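# Seat the fitting cork panel in the frame recess

## Task

Pick the single cork panel that matches the picture frame's recess and place it in there so all four of its corners rest flat on the recess bottom, with no other panel lying on top of it or covering it; afterwards release every object.

## Robot and tools

Robot: two arms on the same table. left_arm has its base near (-0.013, +0.372, -0.003) m and carries a left five-finger hand; right_arm has its base near (-0.016, -0.354, 0) m and carries a right hand. A post stands on the floor behind them. Loose objects may sometimes get nudged by an outside push.

Frames: positions and orientations in results (end_effector_position in metres, end_effector_quat_wxyz) are in the scene frame. Its origin sits at table height midway between the arms, +x points out over the table, +z up, and left_arm is on the +y side. Arm names do not match image sides. Reported poses can be wrong by a few centimetres, and a resting hand often sits 1 to 3 cm (sometimes 5 cm) below its command with no contact involved.

Hand point: a spot 0.05 m in front of the palm. Its +z runs along the straight fingers, +y comes out of the palm, and +x runs across the palm away from the thumb on the right hand but toward the thumb on the left hand. Straight fingertips reach about 0.06 to 0.07 m past the point, and the finger line is 0.06 m behind it. A bracket on the wrist, little-finger side, can strike objects.

One row (used by execute_actions and move) is 28 numbers, every one in [-1, 1], always filled for both arms: left dx, dy, dz, rx, ry, rz; left little, ring, middle, index, thumb_bend, thumb_turn, force_limit, speed; then the same 14 for the right arm. The six pose numbers are an offset, not a pose: they are measured along the axes of that arm's current Hand target (the hand's own frame), starting from the Hand target at the start of the action or move. 1.0 equals 0.6 m for dx, dy, dz and 180 degrees for the rotation vector rx, ry, rz. All six at 0 asks nothing new of that arm. Repeating an offset in a later call moves the arm again. Per step the commanded turn is clipped to 40 degrees from the measured orientation.

Hand numbers are absolute finger targets: +1 open/straight, -1 closed/curled; thumb_turn -1 puts the thumb opposite the fingers, +1 beside the palm. force_limit runs from about 0 N at -1 to 10 N at +1 (15 N for the two thumb motors). speed grows from near zero at -1 to full at +0.48 and above. No value means 'unchanged': to keep a hand as it is, resend the eight numbers of the last row it executed (if none yet, send hand_measured plus hand_force_limit and hand_speed). With the thumb turned in, the hand can wrap things 0.035 to 0.065 m thick; a thin flat light object can be pinched between thumb tip and index pad. Close at speed -0.94 or lower for a soft grip. To loosen, send a target more open than hand_measured.

execute_actions: actions is a list of up to 15-row tables, each row one 1/30 s step; a short table repeats its last row to step 15. Every row is an offset from the action's start, not from the row before. cameras chooses images (default: none unless actions is empty, then all).

move: target is one row or a list of up to 15 rows; each row's offsets count from the Hand targets at the move's start, not from the previous target. The hands travel straight paths ending together, capped at 10 s. speed is the path top speed in m/s (0.002 to 4.3, default 0.25; turns at twice that in rad/s), one value or one per target. blend (m) rounds corners in a list. blocking=false returns after about 0.5 s while motion goes on. Paths do not avoid obstacles or the other arm; faster moves strike harder and lag more. The result adds a move: line (done, off_target, moving, held, fault) plus limits such as paced or held.

wait: seconds 0 to 3600, lets time pass and sends nothing. stop: brakes a running move. zoom_image: camera (cam_high, cam_low, cam_left_wrist, cam_right_wrist) and region [x0, y0, x1, y1] in pixels, at most 504 each way, of that camera's newest image. show_instructions: shows the reference pages. finished_scene: ends the scene permanently (scene 1).

Result lines: Hand target (last commanded pose after clipping; the next offsets start here), end-effector pose, joint positions, velocities and torques (offset, scaled, noisy), hand_measured, hand_stopped_by (moving, target, force, stalled, fault) and hand_load_n (newtons, positive when the finger is pushed open), each in the same six-motor order as the row. A dropped grip shows as load falling near 0. Motor temperatures appear; a MOTOR HOT line warns near 85 °C, and at 100 °C that arm goes limp for 30 to 60 s.

If a hand rests short of its target, send the remaining distance as a new offset. To stop pressing against something, command back past the hand's current position.

Avoid: dropping objects even slightly, letting go of moving parts, fast impacts, hard pushes on fixed or heavy items, excessive finger force, letting the hands or arms touch each other, and anything falling off or being left off the table (that fails). Keep an arm from being stretched or straining for long, since that heats motors. Finish only when the panel sits correctly and the hands are open and clear.

Each tool is called as a command line: name --argument value for each argument, lists and objects as JSON in quotes; but a table of rows of numbers goes row by row, as --pt "numbers of a row", without its own name.

Reference images:

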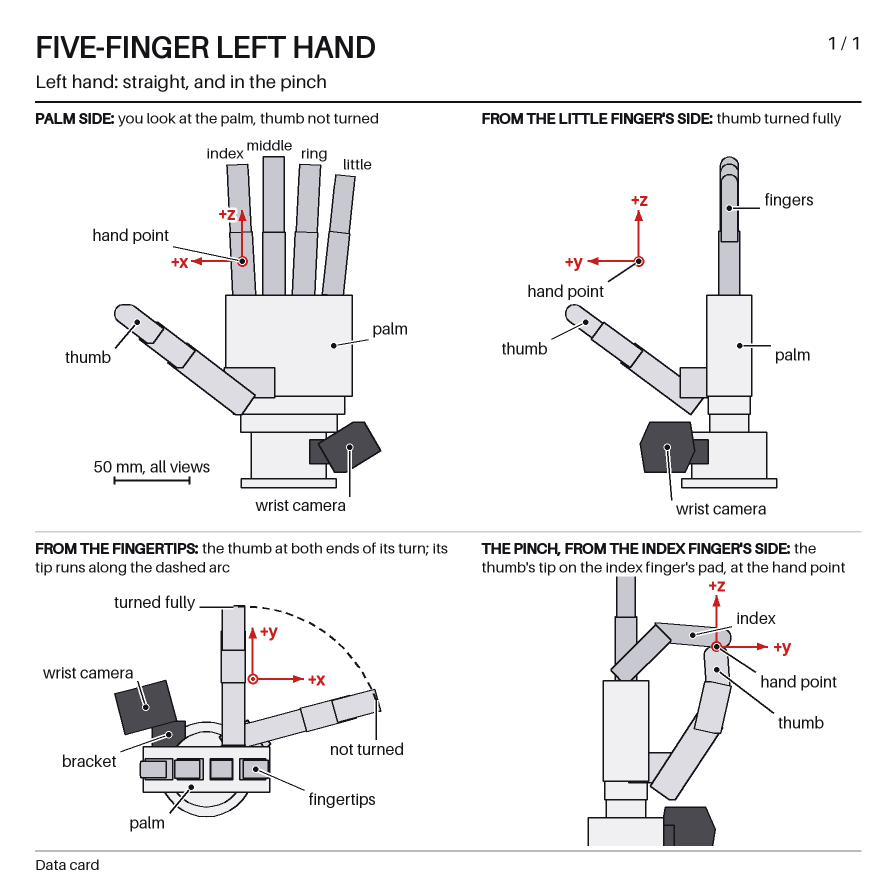

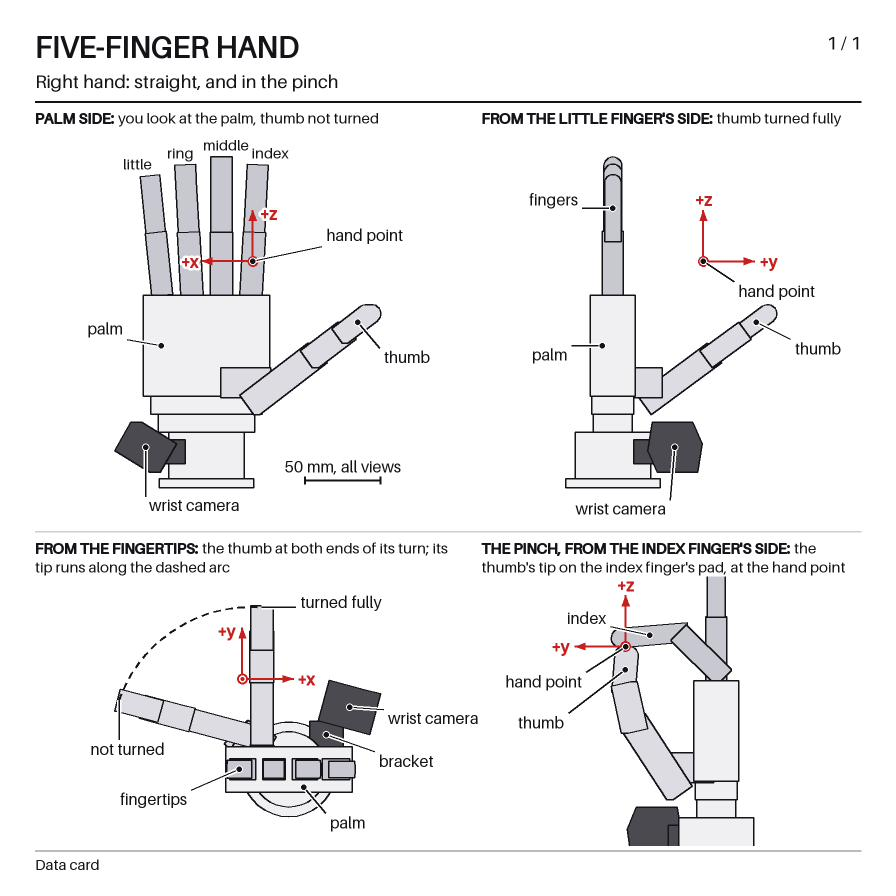

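## Session

execute_actions --actions '[]'

Scene clock: 0.00 s.
left_arm: end_effector_position=(+0.6776, +0.0003, +0.2217) hand_measured=(+1.000, +1.000, +1.000, +1.000, +1.000, +1.000) hand_load_n=(+0.0, +0.0, +0.0, +0.0, +0.0, +0.0) hand_stopped_by=(target, target, target, target, target, target) hand_force_limit=0.00 hand_speed=-0.80 end_effector_quat_wxyz=(+0.104, +0.951, -0.246, +0.155) | right_arm: end_effector_position=(+0.1369, -0.3373, +0.1801) hand_measured=(+1.000, +1.000, +1.000, +1.000, +1.000, +1.000) hand_load_n=(+0.0, +0.0, +0.0, +0.0, +0.0, +0.0) hand_stopped_by=(target, target, target, target, target, target) hand_force_limit=0.00 hand_speed=-0.80 end_effector_quat_wxyz=(+0.015, +0.876, -0.481, -0.034)
Joint positions: left_arm=[-0.346 2.177 2.32 -1.377 0.167 -1.466] | right_arm=[0.08 0.963 0.864 -1.545 -0.014 -0.472]
Joint velocities: within noise
Joint torques (N m): no reading
Motor temperatures (°C): left_arm=[31 31 35 31 34 29] | right_arm=[33 32 29 31 34 33]
Heat: left arm: hottest elbow 35 °C; right arm: hottest wrist yaw 34 °C.
Hand target: left_arm +0.6819, -0.0013, +0.2367; +0.106, +0.948, -0.247, +0.170 | right_arm +0.1420, -0.3368, +0.1850; +0.010, +0.876, -0.481, -0.028

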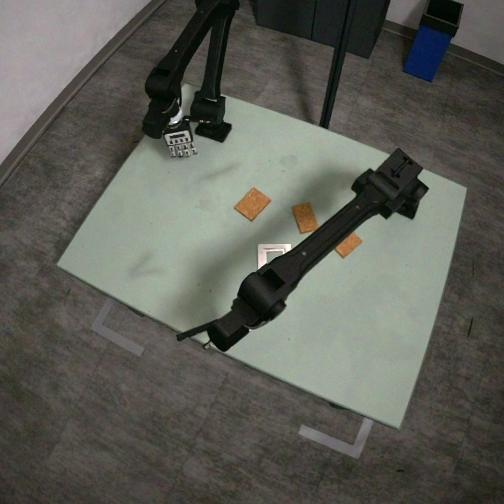

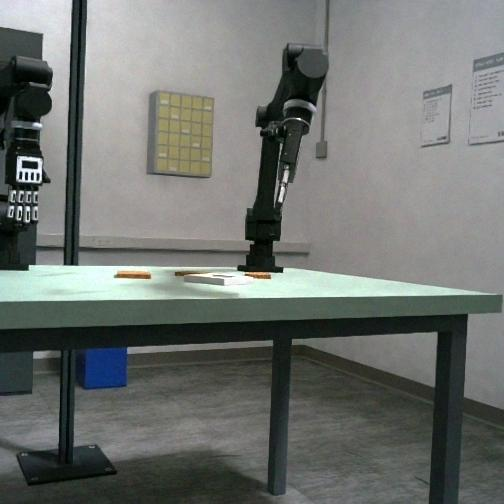

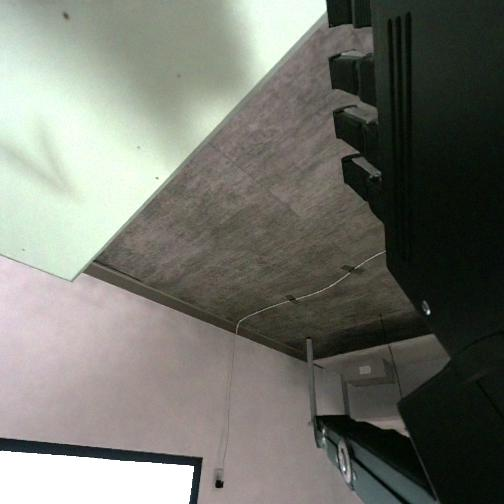

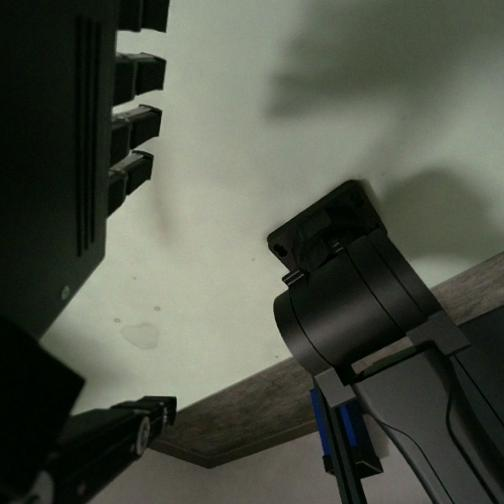

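zoom_image --camera "cam_high" --region '[200, 150, 400, 350]'

zoom_image --camera "cam_low" --region '[80, 240, 300, 320]'

Scaled by 2.520 from the camera's image (finer frame: 720x720).

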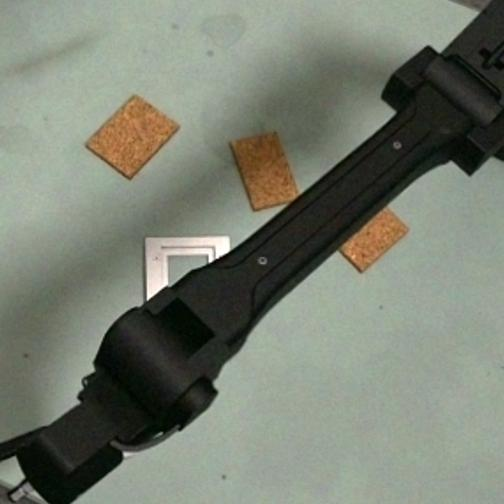

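Scaled by 2.291 from the camera's image (finer frame: 720x720).

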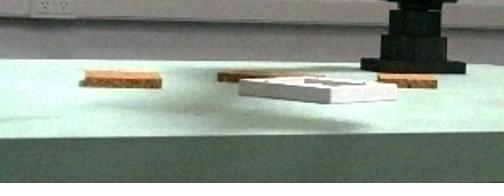

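move --target '[-0.675,-0.337,-0.427,0.2246,0.0275,0.365,1,1,1,1,1,-1,-0.4,0.0,0,0,0,0,0,0,1,1,1,1,1,1,0,-0.8]' --cameras '["all"]'

Scene clock: 5.57 s.
left_arm: end_effector_position=(+0.3785, +0.4163, +0.2938) hand_measured=(+1.000, +1.000, +1.000, +1.000, +1.000, -1.000) hand_load_n=(+0.0, +0.0, +0.0, +0.0, +0.0, +0.0) hand_stopped_by=(target, target, target, target, target, target) hand_force_limit=-0.40 hand_speed=0.00 end_effector_quat_wxyz=(-0.297, +0.645, -0.636, +0.302) | right_arm: end_effector_position=(+0.1369, -0.3373, +0.1801) hand_measured=(+1.000, +1.000, +1.000, +1.000, +1.000, +1.000) hand_load_n=(+0.0, +0.0, +0.0, +0.5, +0.0, +0.0) hand_stopped_by=(target, target, target, target, target, target) hand_force_limit=0.00 hand_speed=-0.80 end_effector_quat_wxyz=(+0.015, +0.876, -0.481, -0.034)
Joint positions: left_arm=[0.293 0.945 1.046 -0.814 0.205 0.158] | right_arm=[0.08 0.963 0.864 -1.545 -0.014 -0.472]
Joint torques (N m): left_arm=[0.97 -2.55 11.62 2.56 0.25 0.2] | right_arm=[-0.44 -2.78 9.5 0.28 -0.04 -0.1]
Heat: left arm: hottest elbow 35 °C; right arm: hottest wrist yaw 34 °C.
Hand target: left_arm +0.3820, +0.4194, +0.2973; -0.308, +0.638, -0.636, +0.307 | right_arm +0.1420, -0.3368, +0.1850; +0.010, +0.876, -0.481, -0.028
Off the commanded pose: left_arm 0.006 m, 2 deg | right_arm 0.007 m, 1 deg.
move: done

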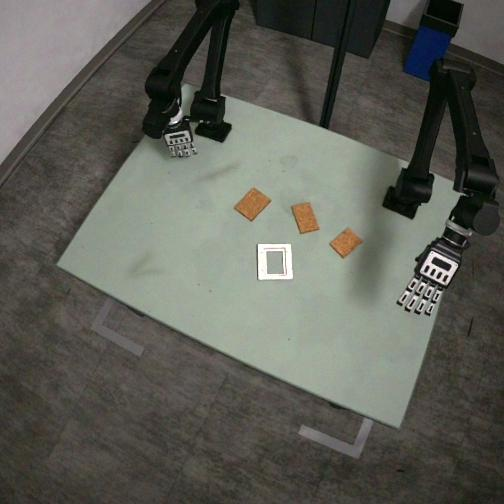

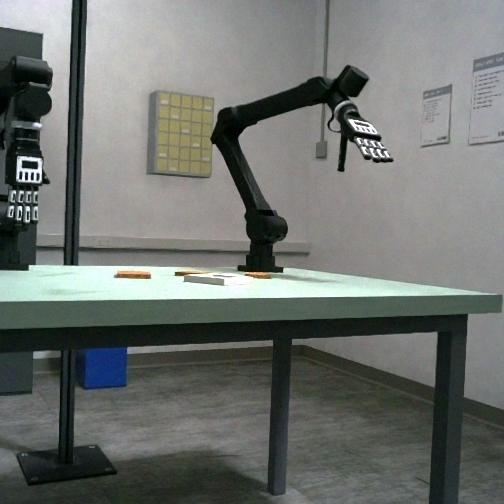

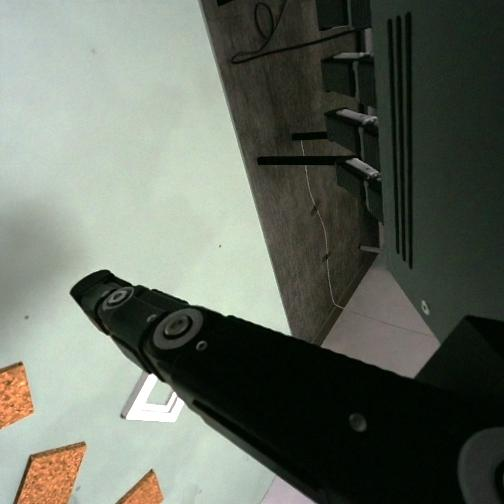

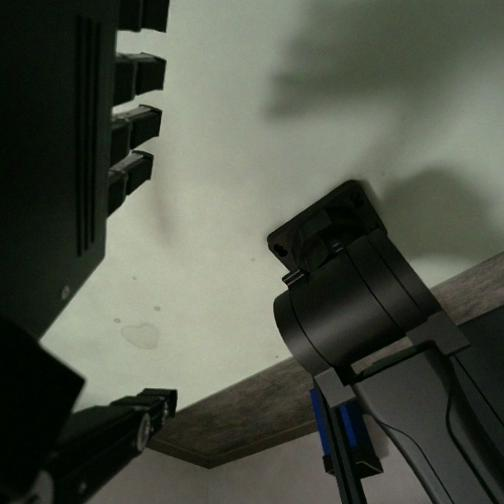

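zoom_image --camera "cam_high" --region '[225, 180, 375, 290]'

zoom_image --camera "cam_high" --region '[250, 235, 300, 285]'

zoom_image --camera "cam_low" --region '[100, 255, 290, 300]'

Scaled by 3.360 from the camera's image (finer frame: 720x720).

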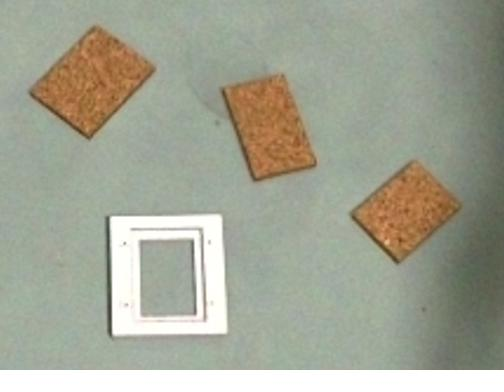

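Scaled by 10.080 from the camera's image (finer frame: 720x720).

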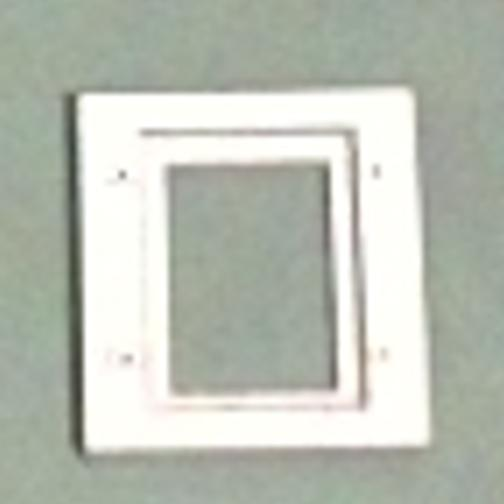

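Scaled by 2.653 from the camera's image (finer frame: 720x720).

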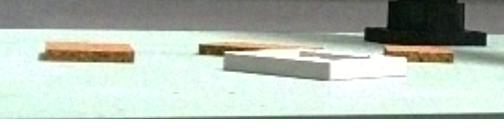

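move --target '[0.297,0.389,-0.097,0,0.4963,0.392,1,1,0.5,0.5,1,-1,-0.4,0.0,0,0,0,0,0,0,1,1,1,1,1,1,0,-0.8]' --cameras '["all"]' --speed 0.2

Scene clock: 14.77 s.
left_arm: end_effector_position=(+0.1951, +0.2408, +0.1530) hand_measured=(+1.000, +1.000, +0.500, +0.500, +1.000, -1.000) hand_load_n=(+0.0, +0.0, +0.0, +0.0, +0.0, +0.0) hand_stopped_by=(target, target, target, target, target, target) hand_force_limit=-0.40 hand_speed=0.00 end_effector_quat_wxyz=(-0.080, +0.182, +0.882, -0.427) | right_arm: end_effector_position=(+0.1369, -0.3373, +0.1801) hand_measured=(+1.000, +1.000, +1.000, +1.000, +1.000, +1.000) hand_load_n=(+0.0, +0.0, +0.0, +0.0, -0.5, +0.0) hand_stopped_by=(target, target, target, target, target, target) hand_force_limit=0.00 hand_speed=-0.80 end_effector_quat_wxyz=(+0.015, +0.876, -0.481, -0.034)
Joint positions: left_arm=[-0.104 1.177 0.88 -1.586 0.859 1.992] | right_arm=[0.08 0.963 0.864 -1.545 -0.014 -0.472]
Joint torques (N m): left_arm=[0.26 -2.37 9.29 -1.09 0.46 0.19] | right_arm=[-0.44 -2.78 9.5 0.28 -0.04 -0.1]
Heat: left arm: hottest elbow 36 °C; right arm: hottest waist 33 °C.
Hand target: left_arm +0.1916, +0.2407, +0.1508; -0.091, +0.185, +0.881, -0.427 | right_arm +0.1420, -0.3368, +0.1850; +0.010, +0.876, -0.481, -0.028
Off the commanded pose: left_arm 0.004 m, 1 deg | right_arm 0.007 m, 1 deg.
move: done

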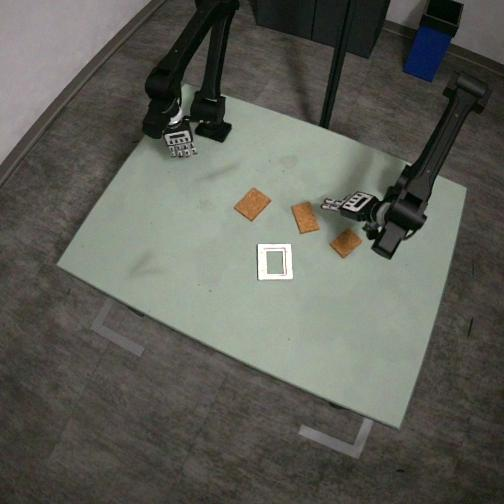

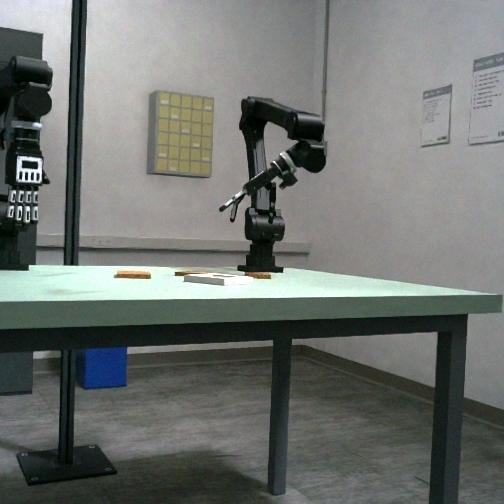

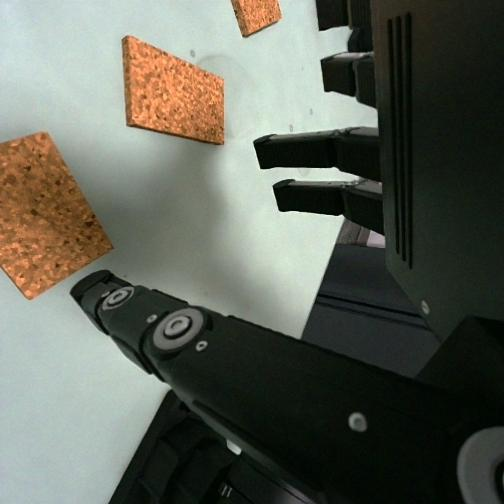

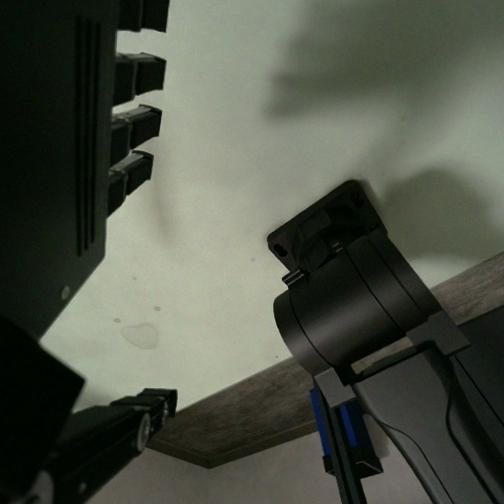

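move --target '[0,0.1178,0.093,0,0,0,1,1,0.5,0.5,1,-1,-0.4,0.0,0,0,0,0,0,0,1,1,1,1,1,1,0,-0.8]' --cameras '["all"]' --speed 0.1

Scene clock: 16.53 s.
left_arm: end_effector_position=(+0.1895, +0.2417, +0.0643) hand_measured=(+1.000, +1.000, +0.500, +0.500, +1.000, -1.000) hand_load_n=(+0.0, +0.0, +0.0, +0.0, +0.0, +0.0) hand_stopped_by=(target, target, target, target, target, target) hand_force_limit=-0.40 hand_speed=0.00 end_effector_quat_wxyz=(-0.093, +0.177, +0.881, -0.428) | right_arm: end_effector_position=(+0.1369, -0.3373, +0.1801) hand_measured=(+1.000, +1.000, +1.000, +1.000, +1.000, +1.000) hand_load_n=(+0.0, +0.0, +0.0, +0.0, +0.0, +0.0) hand_stopped_by=(target, target, target, target, target, target) hand_force_limit=0.00 hand_speed=-0.80 end_effector_quat_wxyz=(+0.015, +0.876, -0.481, -0.034)
Joint positions: left_arm=[-0.104 1.301 0.719 -1.329 0.858 1.995] | right_arm=[0.08 0.963 0.864 -1.545 -0.014 -0.472]
Joint torques (N m): left_arm=[0.32 -3.02 8.16 -0.05 0.48 0.17] | right_arm=[-0.38 -2.84 9.46 0.29 -0.03 -0.11]
Heat: left arm: hottest elbow 36 °C; right arm: hottest waist 33 °C.
Hand target: left_arm +0.1914, +0.2407, +0.0608; -0.091, +0.185, +0.881, -0.427 | right_arm +0.1420, -0.3368, +0.1850; +0.010, +0.876, -0.481, -0.028
Off the commanded pose: left_arm 0.004 m, 1 deg | right_arm 0.007 m, 1 deg.
move: done

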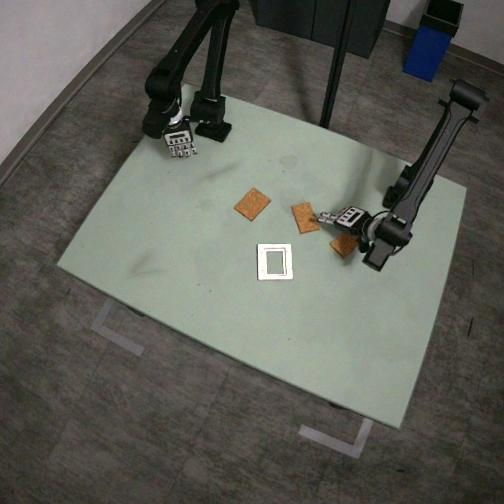

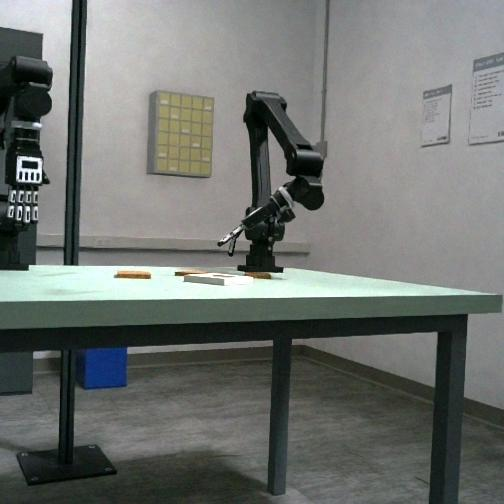

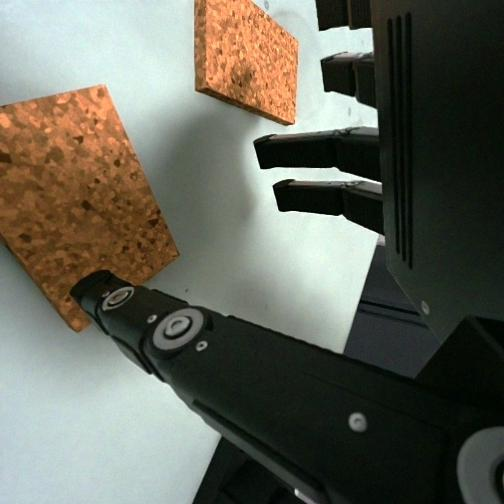

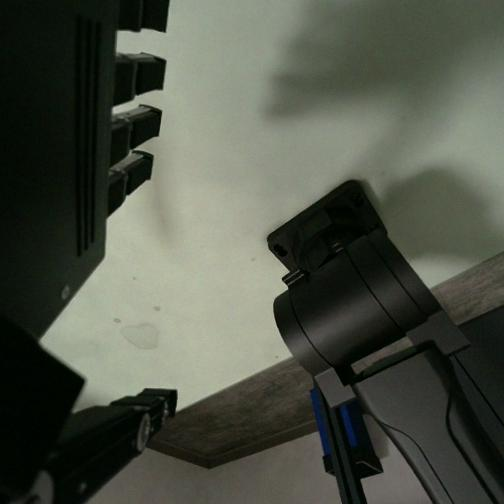

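move --target '[0,0.0475,0.0205,0,0,0,1,1,0.5,0.5,1,-1,-0.4,0.0,0,0,0,0,0,0,1,1,1,1,1,1,0,-0.8]' --cameras '["all"]' --speed 0.06

zoom_image --camera "cam_low" --region '[160, 220, 340, 300]'

Scene clock: 19.33 s.
left_arm: end_effector_position=(+0.1920, +0.2462, +0.0352) hand_measured=(+1.000, +1.000, +0.500, +0.500, +1.000, -1.000) hand_load_n=(+0.0, +0.0, +0.0, +0.0, +0.0, +0.0) hand_stopped_by=(target, target, target, target, target, target) hand_force_limit=-0.40 hand_speed=0.00 end_effector_quat_wxyz=(-0.094, +0.182, +0.880, -0.427) | right_arm: end_effector_position=(+0.1369, -0.3373, +0.1801) hand_measured=(+1.000, +1.000, +1.000, +1.000, +1.000, +1.000) hand_load_n=(+0.0, +0.0, +0.0, +0.0, -0.5, +0.0) hand_stopped_by=(target, target, target, target, target, target) hand_force_limit=0.00 hand_speed=-0.80 end_effector_quat_wxyz=(+0.015, +0.876, -0.481, -0.034)
Joint positions: left_arm=[-0.089 1.373 0.689 -1.254 0.849 2.03] | right_arm=[0.08 0.963 0.864 -1.545 -0.014 -0.472]
Joint torques (N m): left_arm=[1.2 -3.31 7.36 -0.08 0.46 0.21] | right_arm=[-0.38 -2.84 9.5 0.28 -0.03 -0.1]
Heat: left arm: hottest elbow 37 °C; right arm: hottest waist 33 °C.
Hand target: left_arm +0.1944, +0.2481, +0.0309; -0.091, +0.184, +0.881, -0.427 | right_arm +0.1420, -0.3368, +0.1850; +0.010, +0.876, -0.481, -0.028
Off the commanded pose: left_arm 0.005 m, 1 deg | right_arm 0.007 m, 1 deg.
move: done

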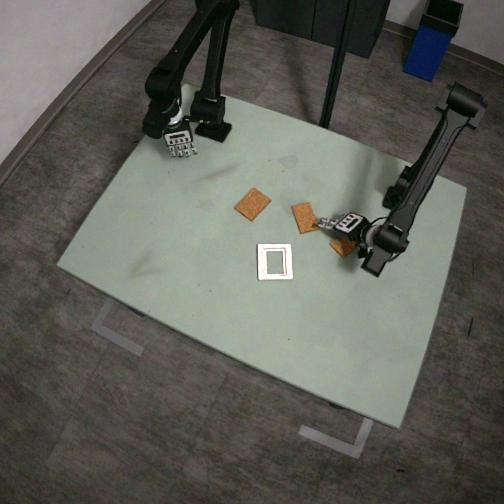

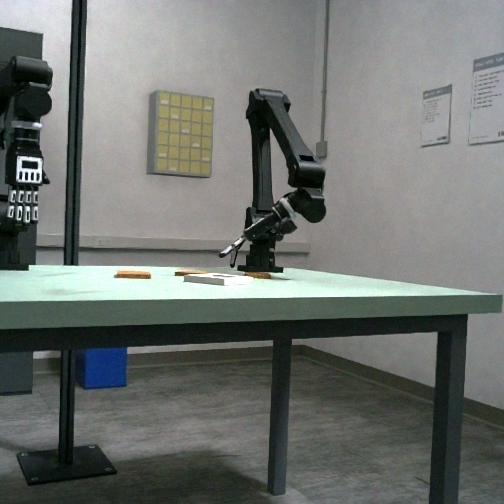

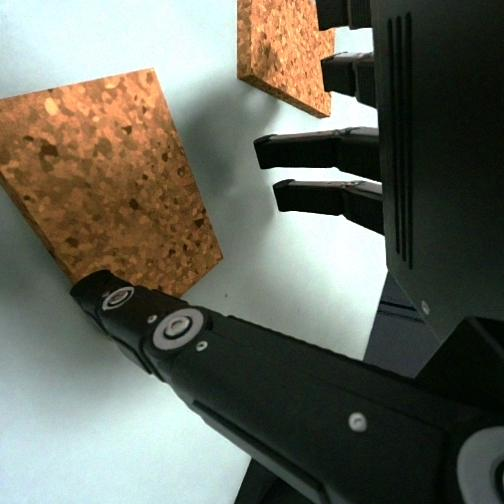

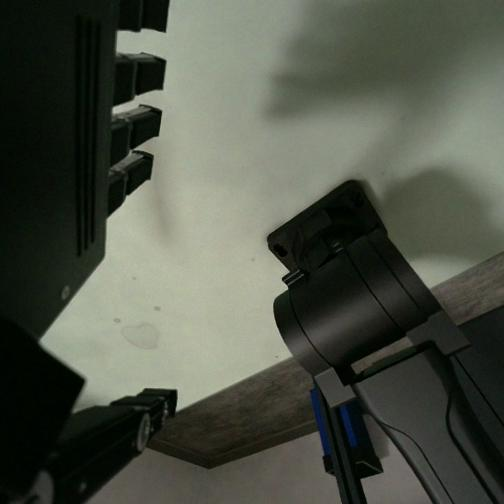

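Scaled by 2.800 from the camera's image (finer frame: 720x720).

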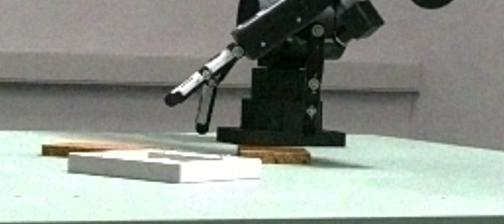

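zoom_image --camera "cam_high" --region '[290, 190, 400, 280]'

zoom_image --camera "cam_left_wrist" --region '[0, 0, 504, 504]'

Scaled by 4.582 from the camera's image (finer frame: 720x720).

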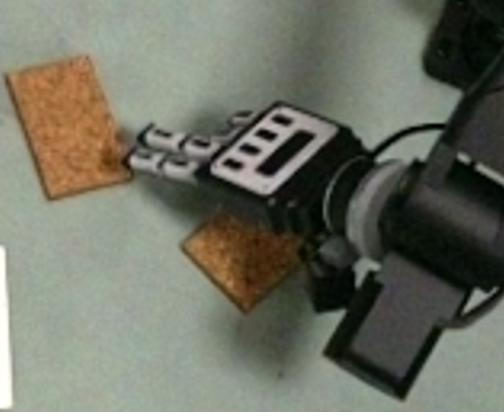

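Scaled by 1.000.

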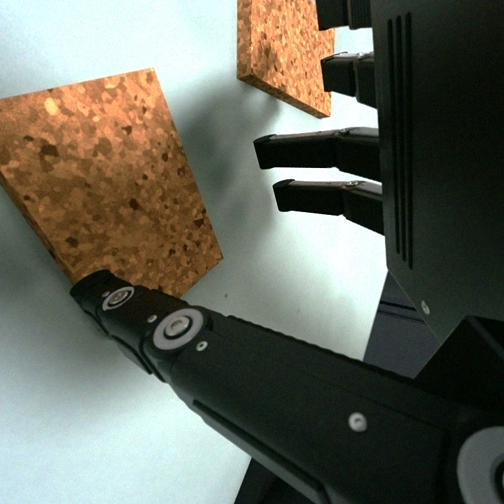

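move --target '[0,0.0198,-0.0035,0,0,0,1,1,0.5,0.5,1,-1,-0.4,0.0,0,0,0,0,0,0,1,1,1,1,1,1,0,-0.8]' --cameras '["cam_low","cam_left_wrist"]' --speed 0.06

zoom_image --camera "cam_low" --region '[180, 220, 300, 300]'

Scene clock: 21.73 s.
left_arm: end_effector_position=(+0.1950, +0.2548, +0.0266) hand_measured=(+1.000, +1.000, +0.500, +0.500, +1.000, -1.000) hand_load_n=(+0.0, +0.0, +0.0, +0.0, +0.0, +0.0) hand_stopped_by=(target, target, target, target, target, target) hand_force_limit=-0.40 hand_speed=0.00 end_effector_quat_wxyz=(-0.095, +0.181, +0.881, -0.427) | right_arm: end_effector_position=(+0.1369, -0.3373, +0.1801) hand_measured=(+1.000, +1.000, +1.000, +1.000, +1.000, +1.000) hand_load_n=(+0.0, +0.0, +0.0, +0.0, +0.0, +0.5) hand_stopped_by=(target, target, target, target, target, target) hand_force_limit=0.00 hand_speed=-0.80 end_effector_quat_wxyz=(+0.015, +0.876, -0.481, -0.034)
Joint positions: left_arm=[-0.058 1.406 0.689 -1.254 0.838 2.071] | right_arm=[0.08 0.963 0.864 -1.545 -0.014 -0.472]
Joint torques (N m): left_arm=[1.08 -3.55 7.3 -0.17 0.45 0.2] | right_arm=[-0.38 -2.78 9.47 0.29 -0.03 -0.1]
Heat: left arm: hottest elbow 37 °C; right arm: hottest waist 33 °C.
Hand target: left_arm +0.1980, +0.2563, +0.0228; -0.091, +0.184, +0.881, -0.427 | right_arm +0.1420, -0.3368, +0.1850; +0.010, +0.876, -0.481, -0.028
Off the commanded pose: left_arm 0.005 m, 1 deg | right_arm 0.007 m, 1 deg.
move: done

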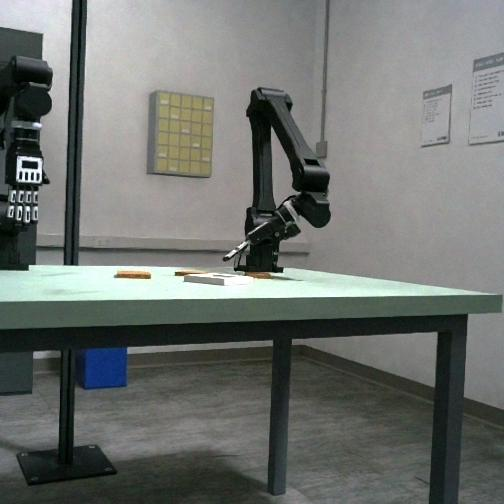

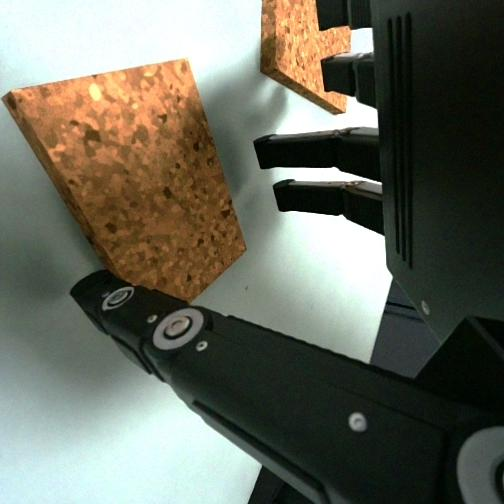

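Scaled by 4.200 from the camera's image (finer frame: 720x720).

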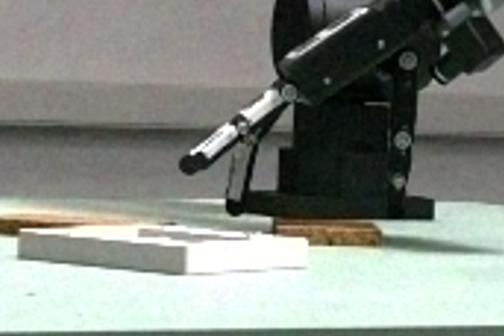

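zoom_image --camera "cam_low" --region '[220, 250, 290, 290]'

zoom_image --camera "cam_left_wrist" --region '[0, 180, 250, 350]'

Scaled by 7.200 from the camera's image (finer frame: 720x720).

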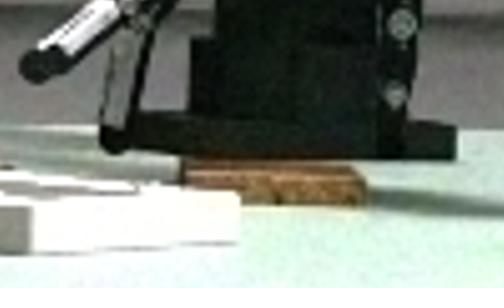

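Scaled by 2.016 from the camera's image (finer frame: 720x720).

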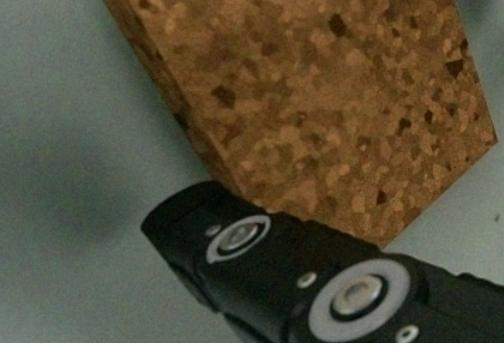

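move --target '[0,0.00654,0.00517,0,0,0,1,1,0.5,0.5,1,-1,-0.4,0.0,0,0,0,0,0,0,1,1,1,1,1,1,0,-0.8]' --cameras '["cam_low","cam_left_wrist"]' --speed 0.06

zoom_image --camera "cam_low" --region '[220, 250, 290, 290]'

zoom_image --camera "cam_left_wrist" --region '[0, 180, 250, 350]'

Scene clock: 23.03 s.
left_arm: end_effector_position=(+0.1981, +0.2545, +0.0231) hand_measured=(+1.000, +1.000, +0.500, +0.500, +1.000, -1.000) hand_load_n=(+0.0, +0.0, +0.0, +0.0, +0.0, +0.5) hand_stopped_by=(target, target, target, target, target, target) hand_force_limit=-0.40 hand_speed=0.00 end_effector_quat_wxyz=(-0.092, +0.183, +0.881, -0.427) | right_arm: end_effector_position=(+0.1369, -0.3373, +0.1801) hand_measured=(+1.000, +1.000, +1.000, +1.000, +1.000, +1.000) hand_load_n=(+0.0, +0.0, +0.0, +0.0, -0.5, +0.0) hand_stopped_by=(target, target, target, target, target, target) hand_force_limit=0.00 hand_speed=-0.80 end_effector_quat_wxyz=(+0.015, +0.876, -0.481, -0.034)
Joint positions: left_arm=[-0.058 1.415 0.689 -1.237 0.838 2.072] | right_arm=[0.08 0.963 0.864 -1.545 -0.014 -0.472]
Joint torques (N m): left_arm=[1.08 -3.49 6.71 -0.1 0.46 0.2] | right_arm=[-0.44 -2.78 9.48 0.27 -0.03 -0.1]
Heat: left arm: hottest elbow 37 °C; right arm: hottest waist 33 °C.
Hand target: left_arm +0.1981, +0.2563, +0.0178; -0.091, +0.184, +0.881, -0.427 | right_arm +0.1420, -0.3368, +0.1850; +0.010, +0.876, -0.481, -0.028
Off the commanded pose: left_arm 0.006 m, 0 deg | right_arm 0.007 m, 1 deg.
move: done

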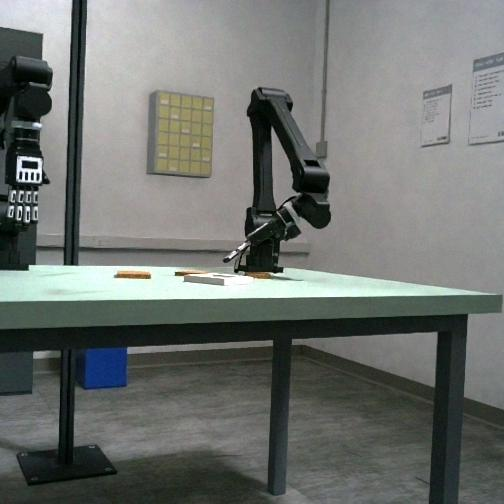

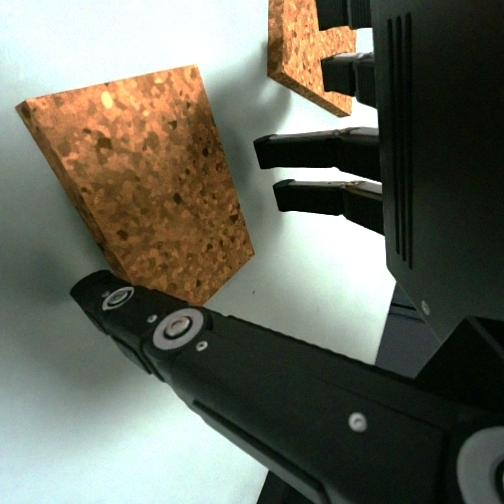

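Scaled by 7.200 from the camera's image (finer frame: 720x720).

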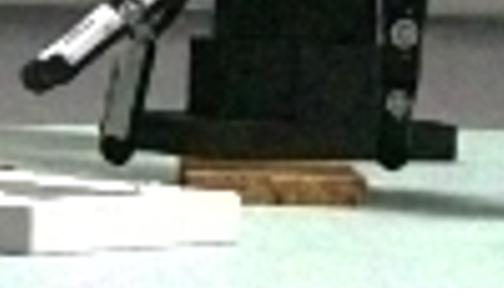

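Scaled by 2.016 from the camera's image (finer frame: 720x720).

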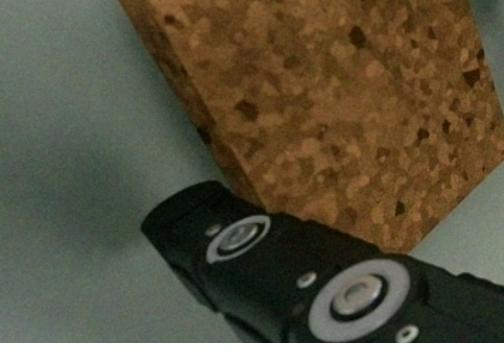

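move --target '[0,0.0085,0.0067,0,0,0,1,1,0.5,0.5,1,-1,-0.4,0.0,0,0,0,0,0,0,1,1,1,1,1,1,0,-0.8]' --cameras '["cam_low","cam_left_wrist"]' --speed 0.06

zoom_image --camera "cam_low" --region '[220, 250, 290, 290]'

zoom_image --camera "cam_left_wrist" --region '[0, 180, 250, 350]'

Scene clock: 23.90 s.
left_arm: end_effector_position=(+0.1964, +0.2547, +0.0157) hand_measured=(+1.000, +1.000, +0.500, +0.500, +1.000, -1.000) hand_load_n=(+0.0, +0.0, +0.0, +0.0, +0.0, +0.0) hand_stopped_by=(target, target, target, target, target, target) hand_force_limit=-0.40 hand_speed=0.00 end_effector_quat_wxyz=(-0.094, +0.182, +0.881, -0.427) | right_arm: end_effector_position=(+0.1369, -0.3373, +0.1801) hand_measured=(+1.000, +1.000, +1.000, +1.000, +1.000, +1.000) hand_load_n=(+0.0, +0.0, +0.0, +0.0, +0.0, +0.0) hand_stopped_by=(target, target, target, target, target, target) hand_force_limit=0.00 hand_speed=-0.80 end_effector_quat_wxyz=(+0.015, +0.876, -0.481, -0.034)
Joint positions: left_arm=[-0.058 1.432 0.679 -1.214 0.838 2.073] | right_arm=[0.08 0.963 0.864 -1.545 -0.014 -0.472]
Joint torques (N m): left_arm=[1.08 -3.6 6.84 -0.12 0.46 0.2] | right_arm=[-0.38 -2.84 9.46 0.28 -0.04 -0.1]
Heat: left arm: hottest elbow 37 °C; right arm: hottest waist 33 °C.
Hand target: left_arm +0.1981, +0.2563, +0.0113; -0.091, +0.185, +0.881, -0.427 | right_arm +0.1420, -0.3368, +0.1850; +0.010, +0.876, -0.481, -0.028
Off the commanded pose: left_arm 0.005 m, 0 deg | right_arm 0.007 m, 1 deg.
move: done

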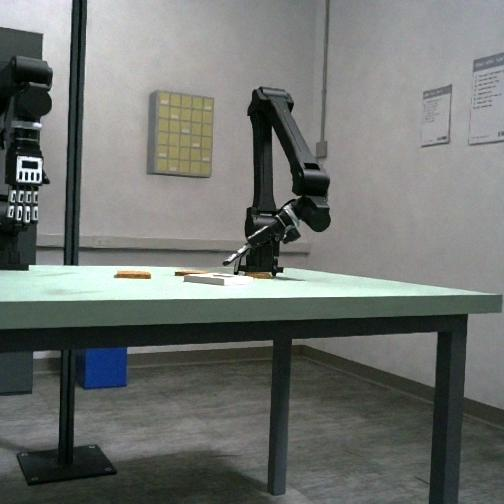

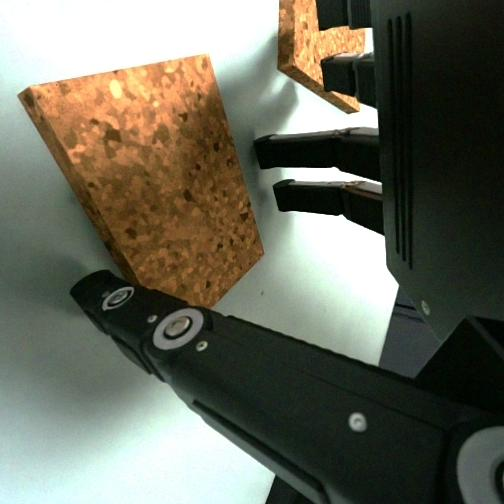

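Scaled by 7.200 from the camera's image (finer frame: 720x720).

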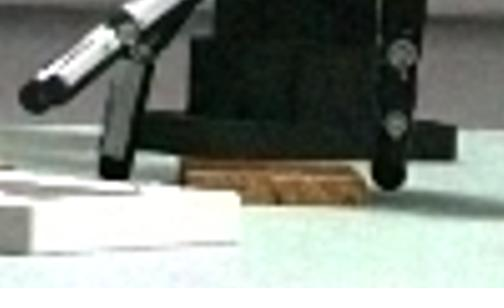

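Scaled by 2.016 from the camera's image (finer frame: 720x720).

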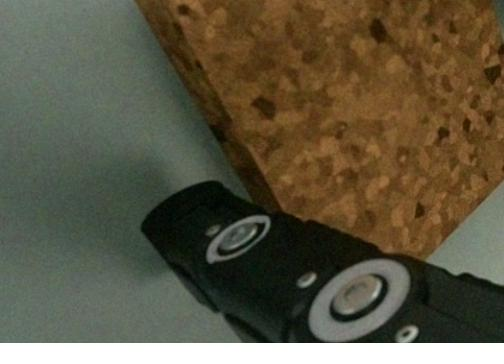

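move --target '[0,0,0,0,0,0,1,1,-0.2,-0.2,1,-1,-0.6,-0.92,0,0,0,0,0,0,1,1,1,1,1,1,0,-0.8]' --cameras '["cam_low","cam_left_wrist"]'

Scene clock: 26.53 s.
left_arm: end_effector_position=(+0.1964, +0.2544, +0.0158) hand_measured=(+1.000, +1.000, +0.076, +0.052, +1.000, -1.000) hand_load_n=(+0.0, +0.0, +2.5, +2.5, +0.5, +0.5) hand_stopped_by=(target, target, force, force, target, target) hand_force_limit=-0.60 hand_speed=-0.92 end_effector_quat_wxyz=(-0.093, +0.182, +0.880, -0.428) | right_arm: end_effector_position=(+0.1369, -0.3373, +0.1801) hand_measured=(+1.000, +1.000, +1.000, +1.000, +1.000, +1.000) hand_load_n=(+0.0, +0.0, +0.0, +0.0, +0.0, +0.0) hand_stopped_by=(target, target, target, target, target, target) hand_force_limit=0.00 hand_speed=-0.80 end_effector_quat_wxyz=(+0.015, +0.876, -0.481, -0.034)
Joint positions: left_arm=[-0.058 1.432 0.679 -1.214 0.839 2.073] | right_arm=[0.08 0.963 0.864 -1.545 -0.014 -0.472]
Joint torques (N m): left_arm=[1.08 -3.6 6.86 -0.14 0.4 0.19] | right_arm=[-0.44 -2.78 9.5 0.29 -0.03 -0.1]
Heat: left arm: hottest elbow 37 °C; right arm: hottest waist 33 °C.
Hand target: left_arm +0.1981, +0.2564, +0.0113; -0.091, +0.184, +0.881, -0.427 | right_arm +0.1420, -0.3368, +0.1850; +0.010, +0.876, -0.481, -0.028
Off the commanded pose: left_arm 0.005 m, 0 deg | right_arm 0.007 m, 1 deg.
move: done

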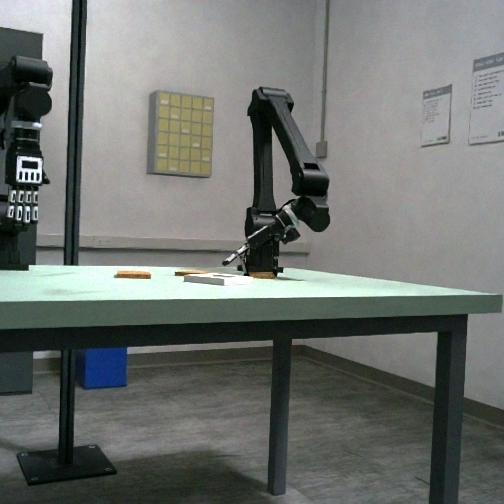

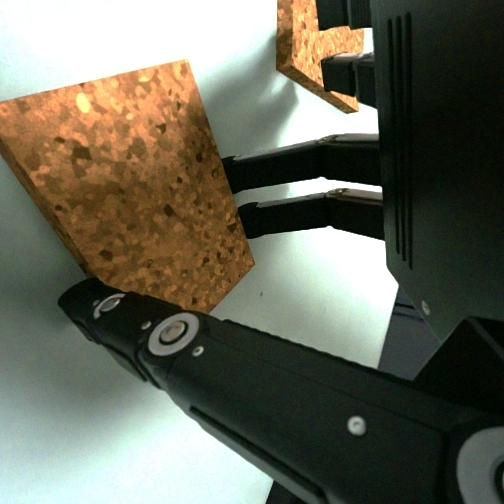

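move --target '[0,-0.0523,-0.0413,0,0,0,1,1,-0.2,-0.2,1,-1,-0.6,-0.92,0,0,0,0,0,0,1,1,1,1,1,1,0,-0.8]' --cameras '["cam_low","cam_left_wrist","cam_high"]' --speed 0.05

zoom_image --camera "cam_low" --region '[210, 240, 300, 290]'

Scene clock: 27.97 s.
left_arm: end_effector_position=(+0.1821, +0.2558, +0.0403) hand_measured=(+1.000, +1.000, +0.076, +0.052, +1.000, -1.000) hand_load_n=(+0.0, +0.0, +2.5, +2.5, +0.0, +0.0) hand_stopped_by=(target, target, force, force, target, target) hand_force_limit=-0.60 hand_speed=-0.92 end_effector_quat_wxyz=(-0.109, +0.175, +0.879, -0.429) | right_arm: end_effector_position=(+0.1369, -0.3373, +0.1801) hand_measured=(+1.000, +1.000, +1.000, +1.000, +1.000, +1.000) hand_load_n=(+0.0, +0.0, +0.0, +0.0, +0.0, +0.0) hand_stopped_by=(target, target, target, target, target, target) hand_force_limit=0.00 hand_speed=-0.80 end_effector_quat_wxyz=(+0.015, +0.876, -0.481, -0.034)
Joint positions: left_arm=[-0.058 1.368 0.687 -1.321 0.838 2.073] | right_arm=[0.08 0.963 0.864 -1.545 -0.014 -0.472]
Joint torques (N m): left_arm=[1.03 -4.84 10.76 -1.37 0.42 0.18] | right_arm=[-0.44 -2.84 9.48 0.29 -0.04 -0.09]
Heat: left arm: hottest elbow 37 °C; right arm: hottest waist 33 °C.
Hand target: left_arm +0.1982, +0.2564, +0.0512; -0.091, +0.185, +0.881, -0.427 | right_arm +0.1420, -0.3368, +0.1850; +0.010, +0.876, -0.481, -0.028
Off the commanded pose: left_arm 0.019 m, 2 deg | right_arm 0.007 m, 1 deg.
move: off_target (left_arm)
Images, in order (width x height): cam_high 504x504, cam_low 504x504, cam_left_wrist 504x504.

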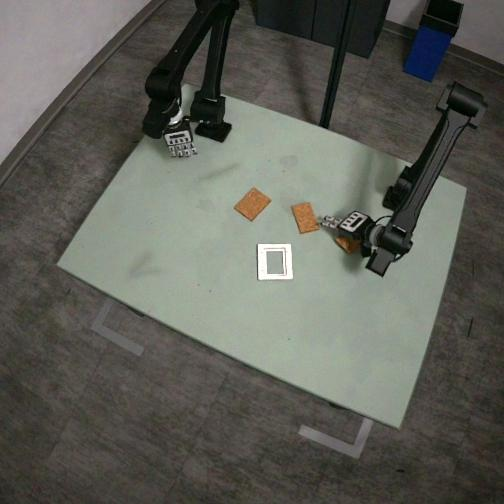

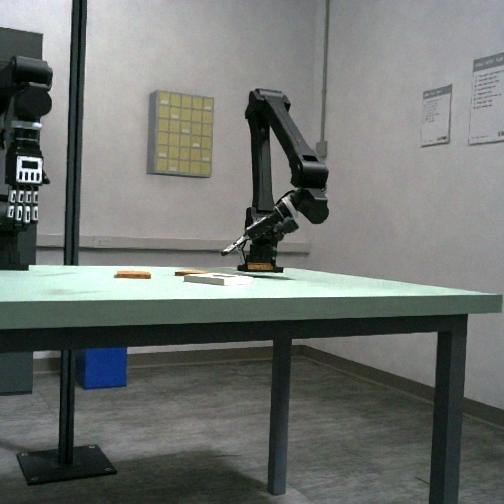

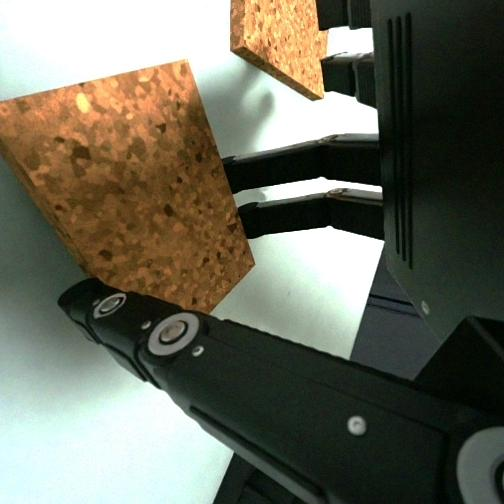

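Scaled by 5.600 from the camera's image (finer frame: 720x720).

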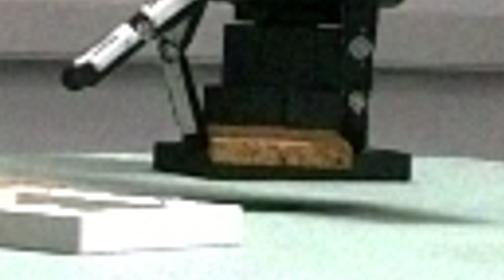

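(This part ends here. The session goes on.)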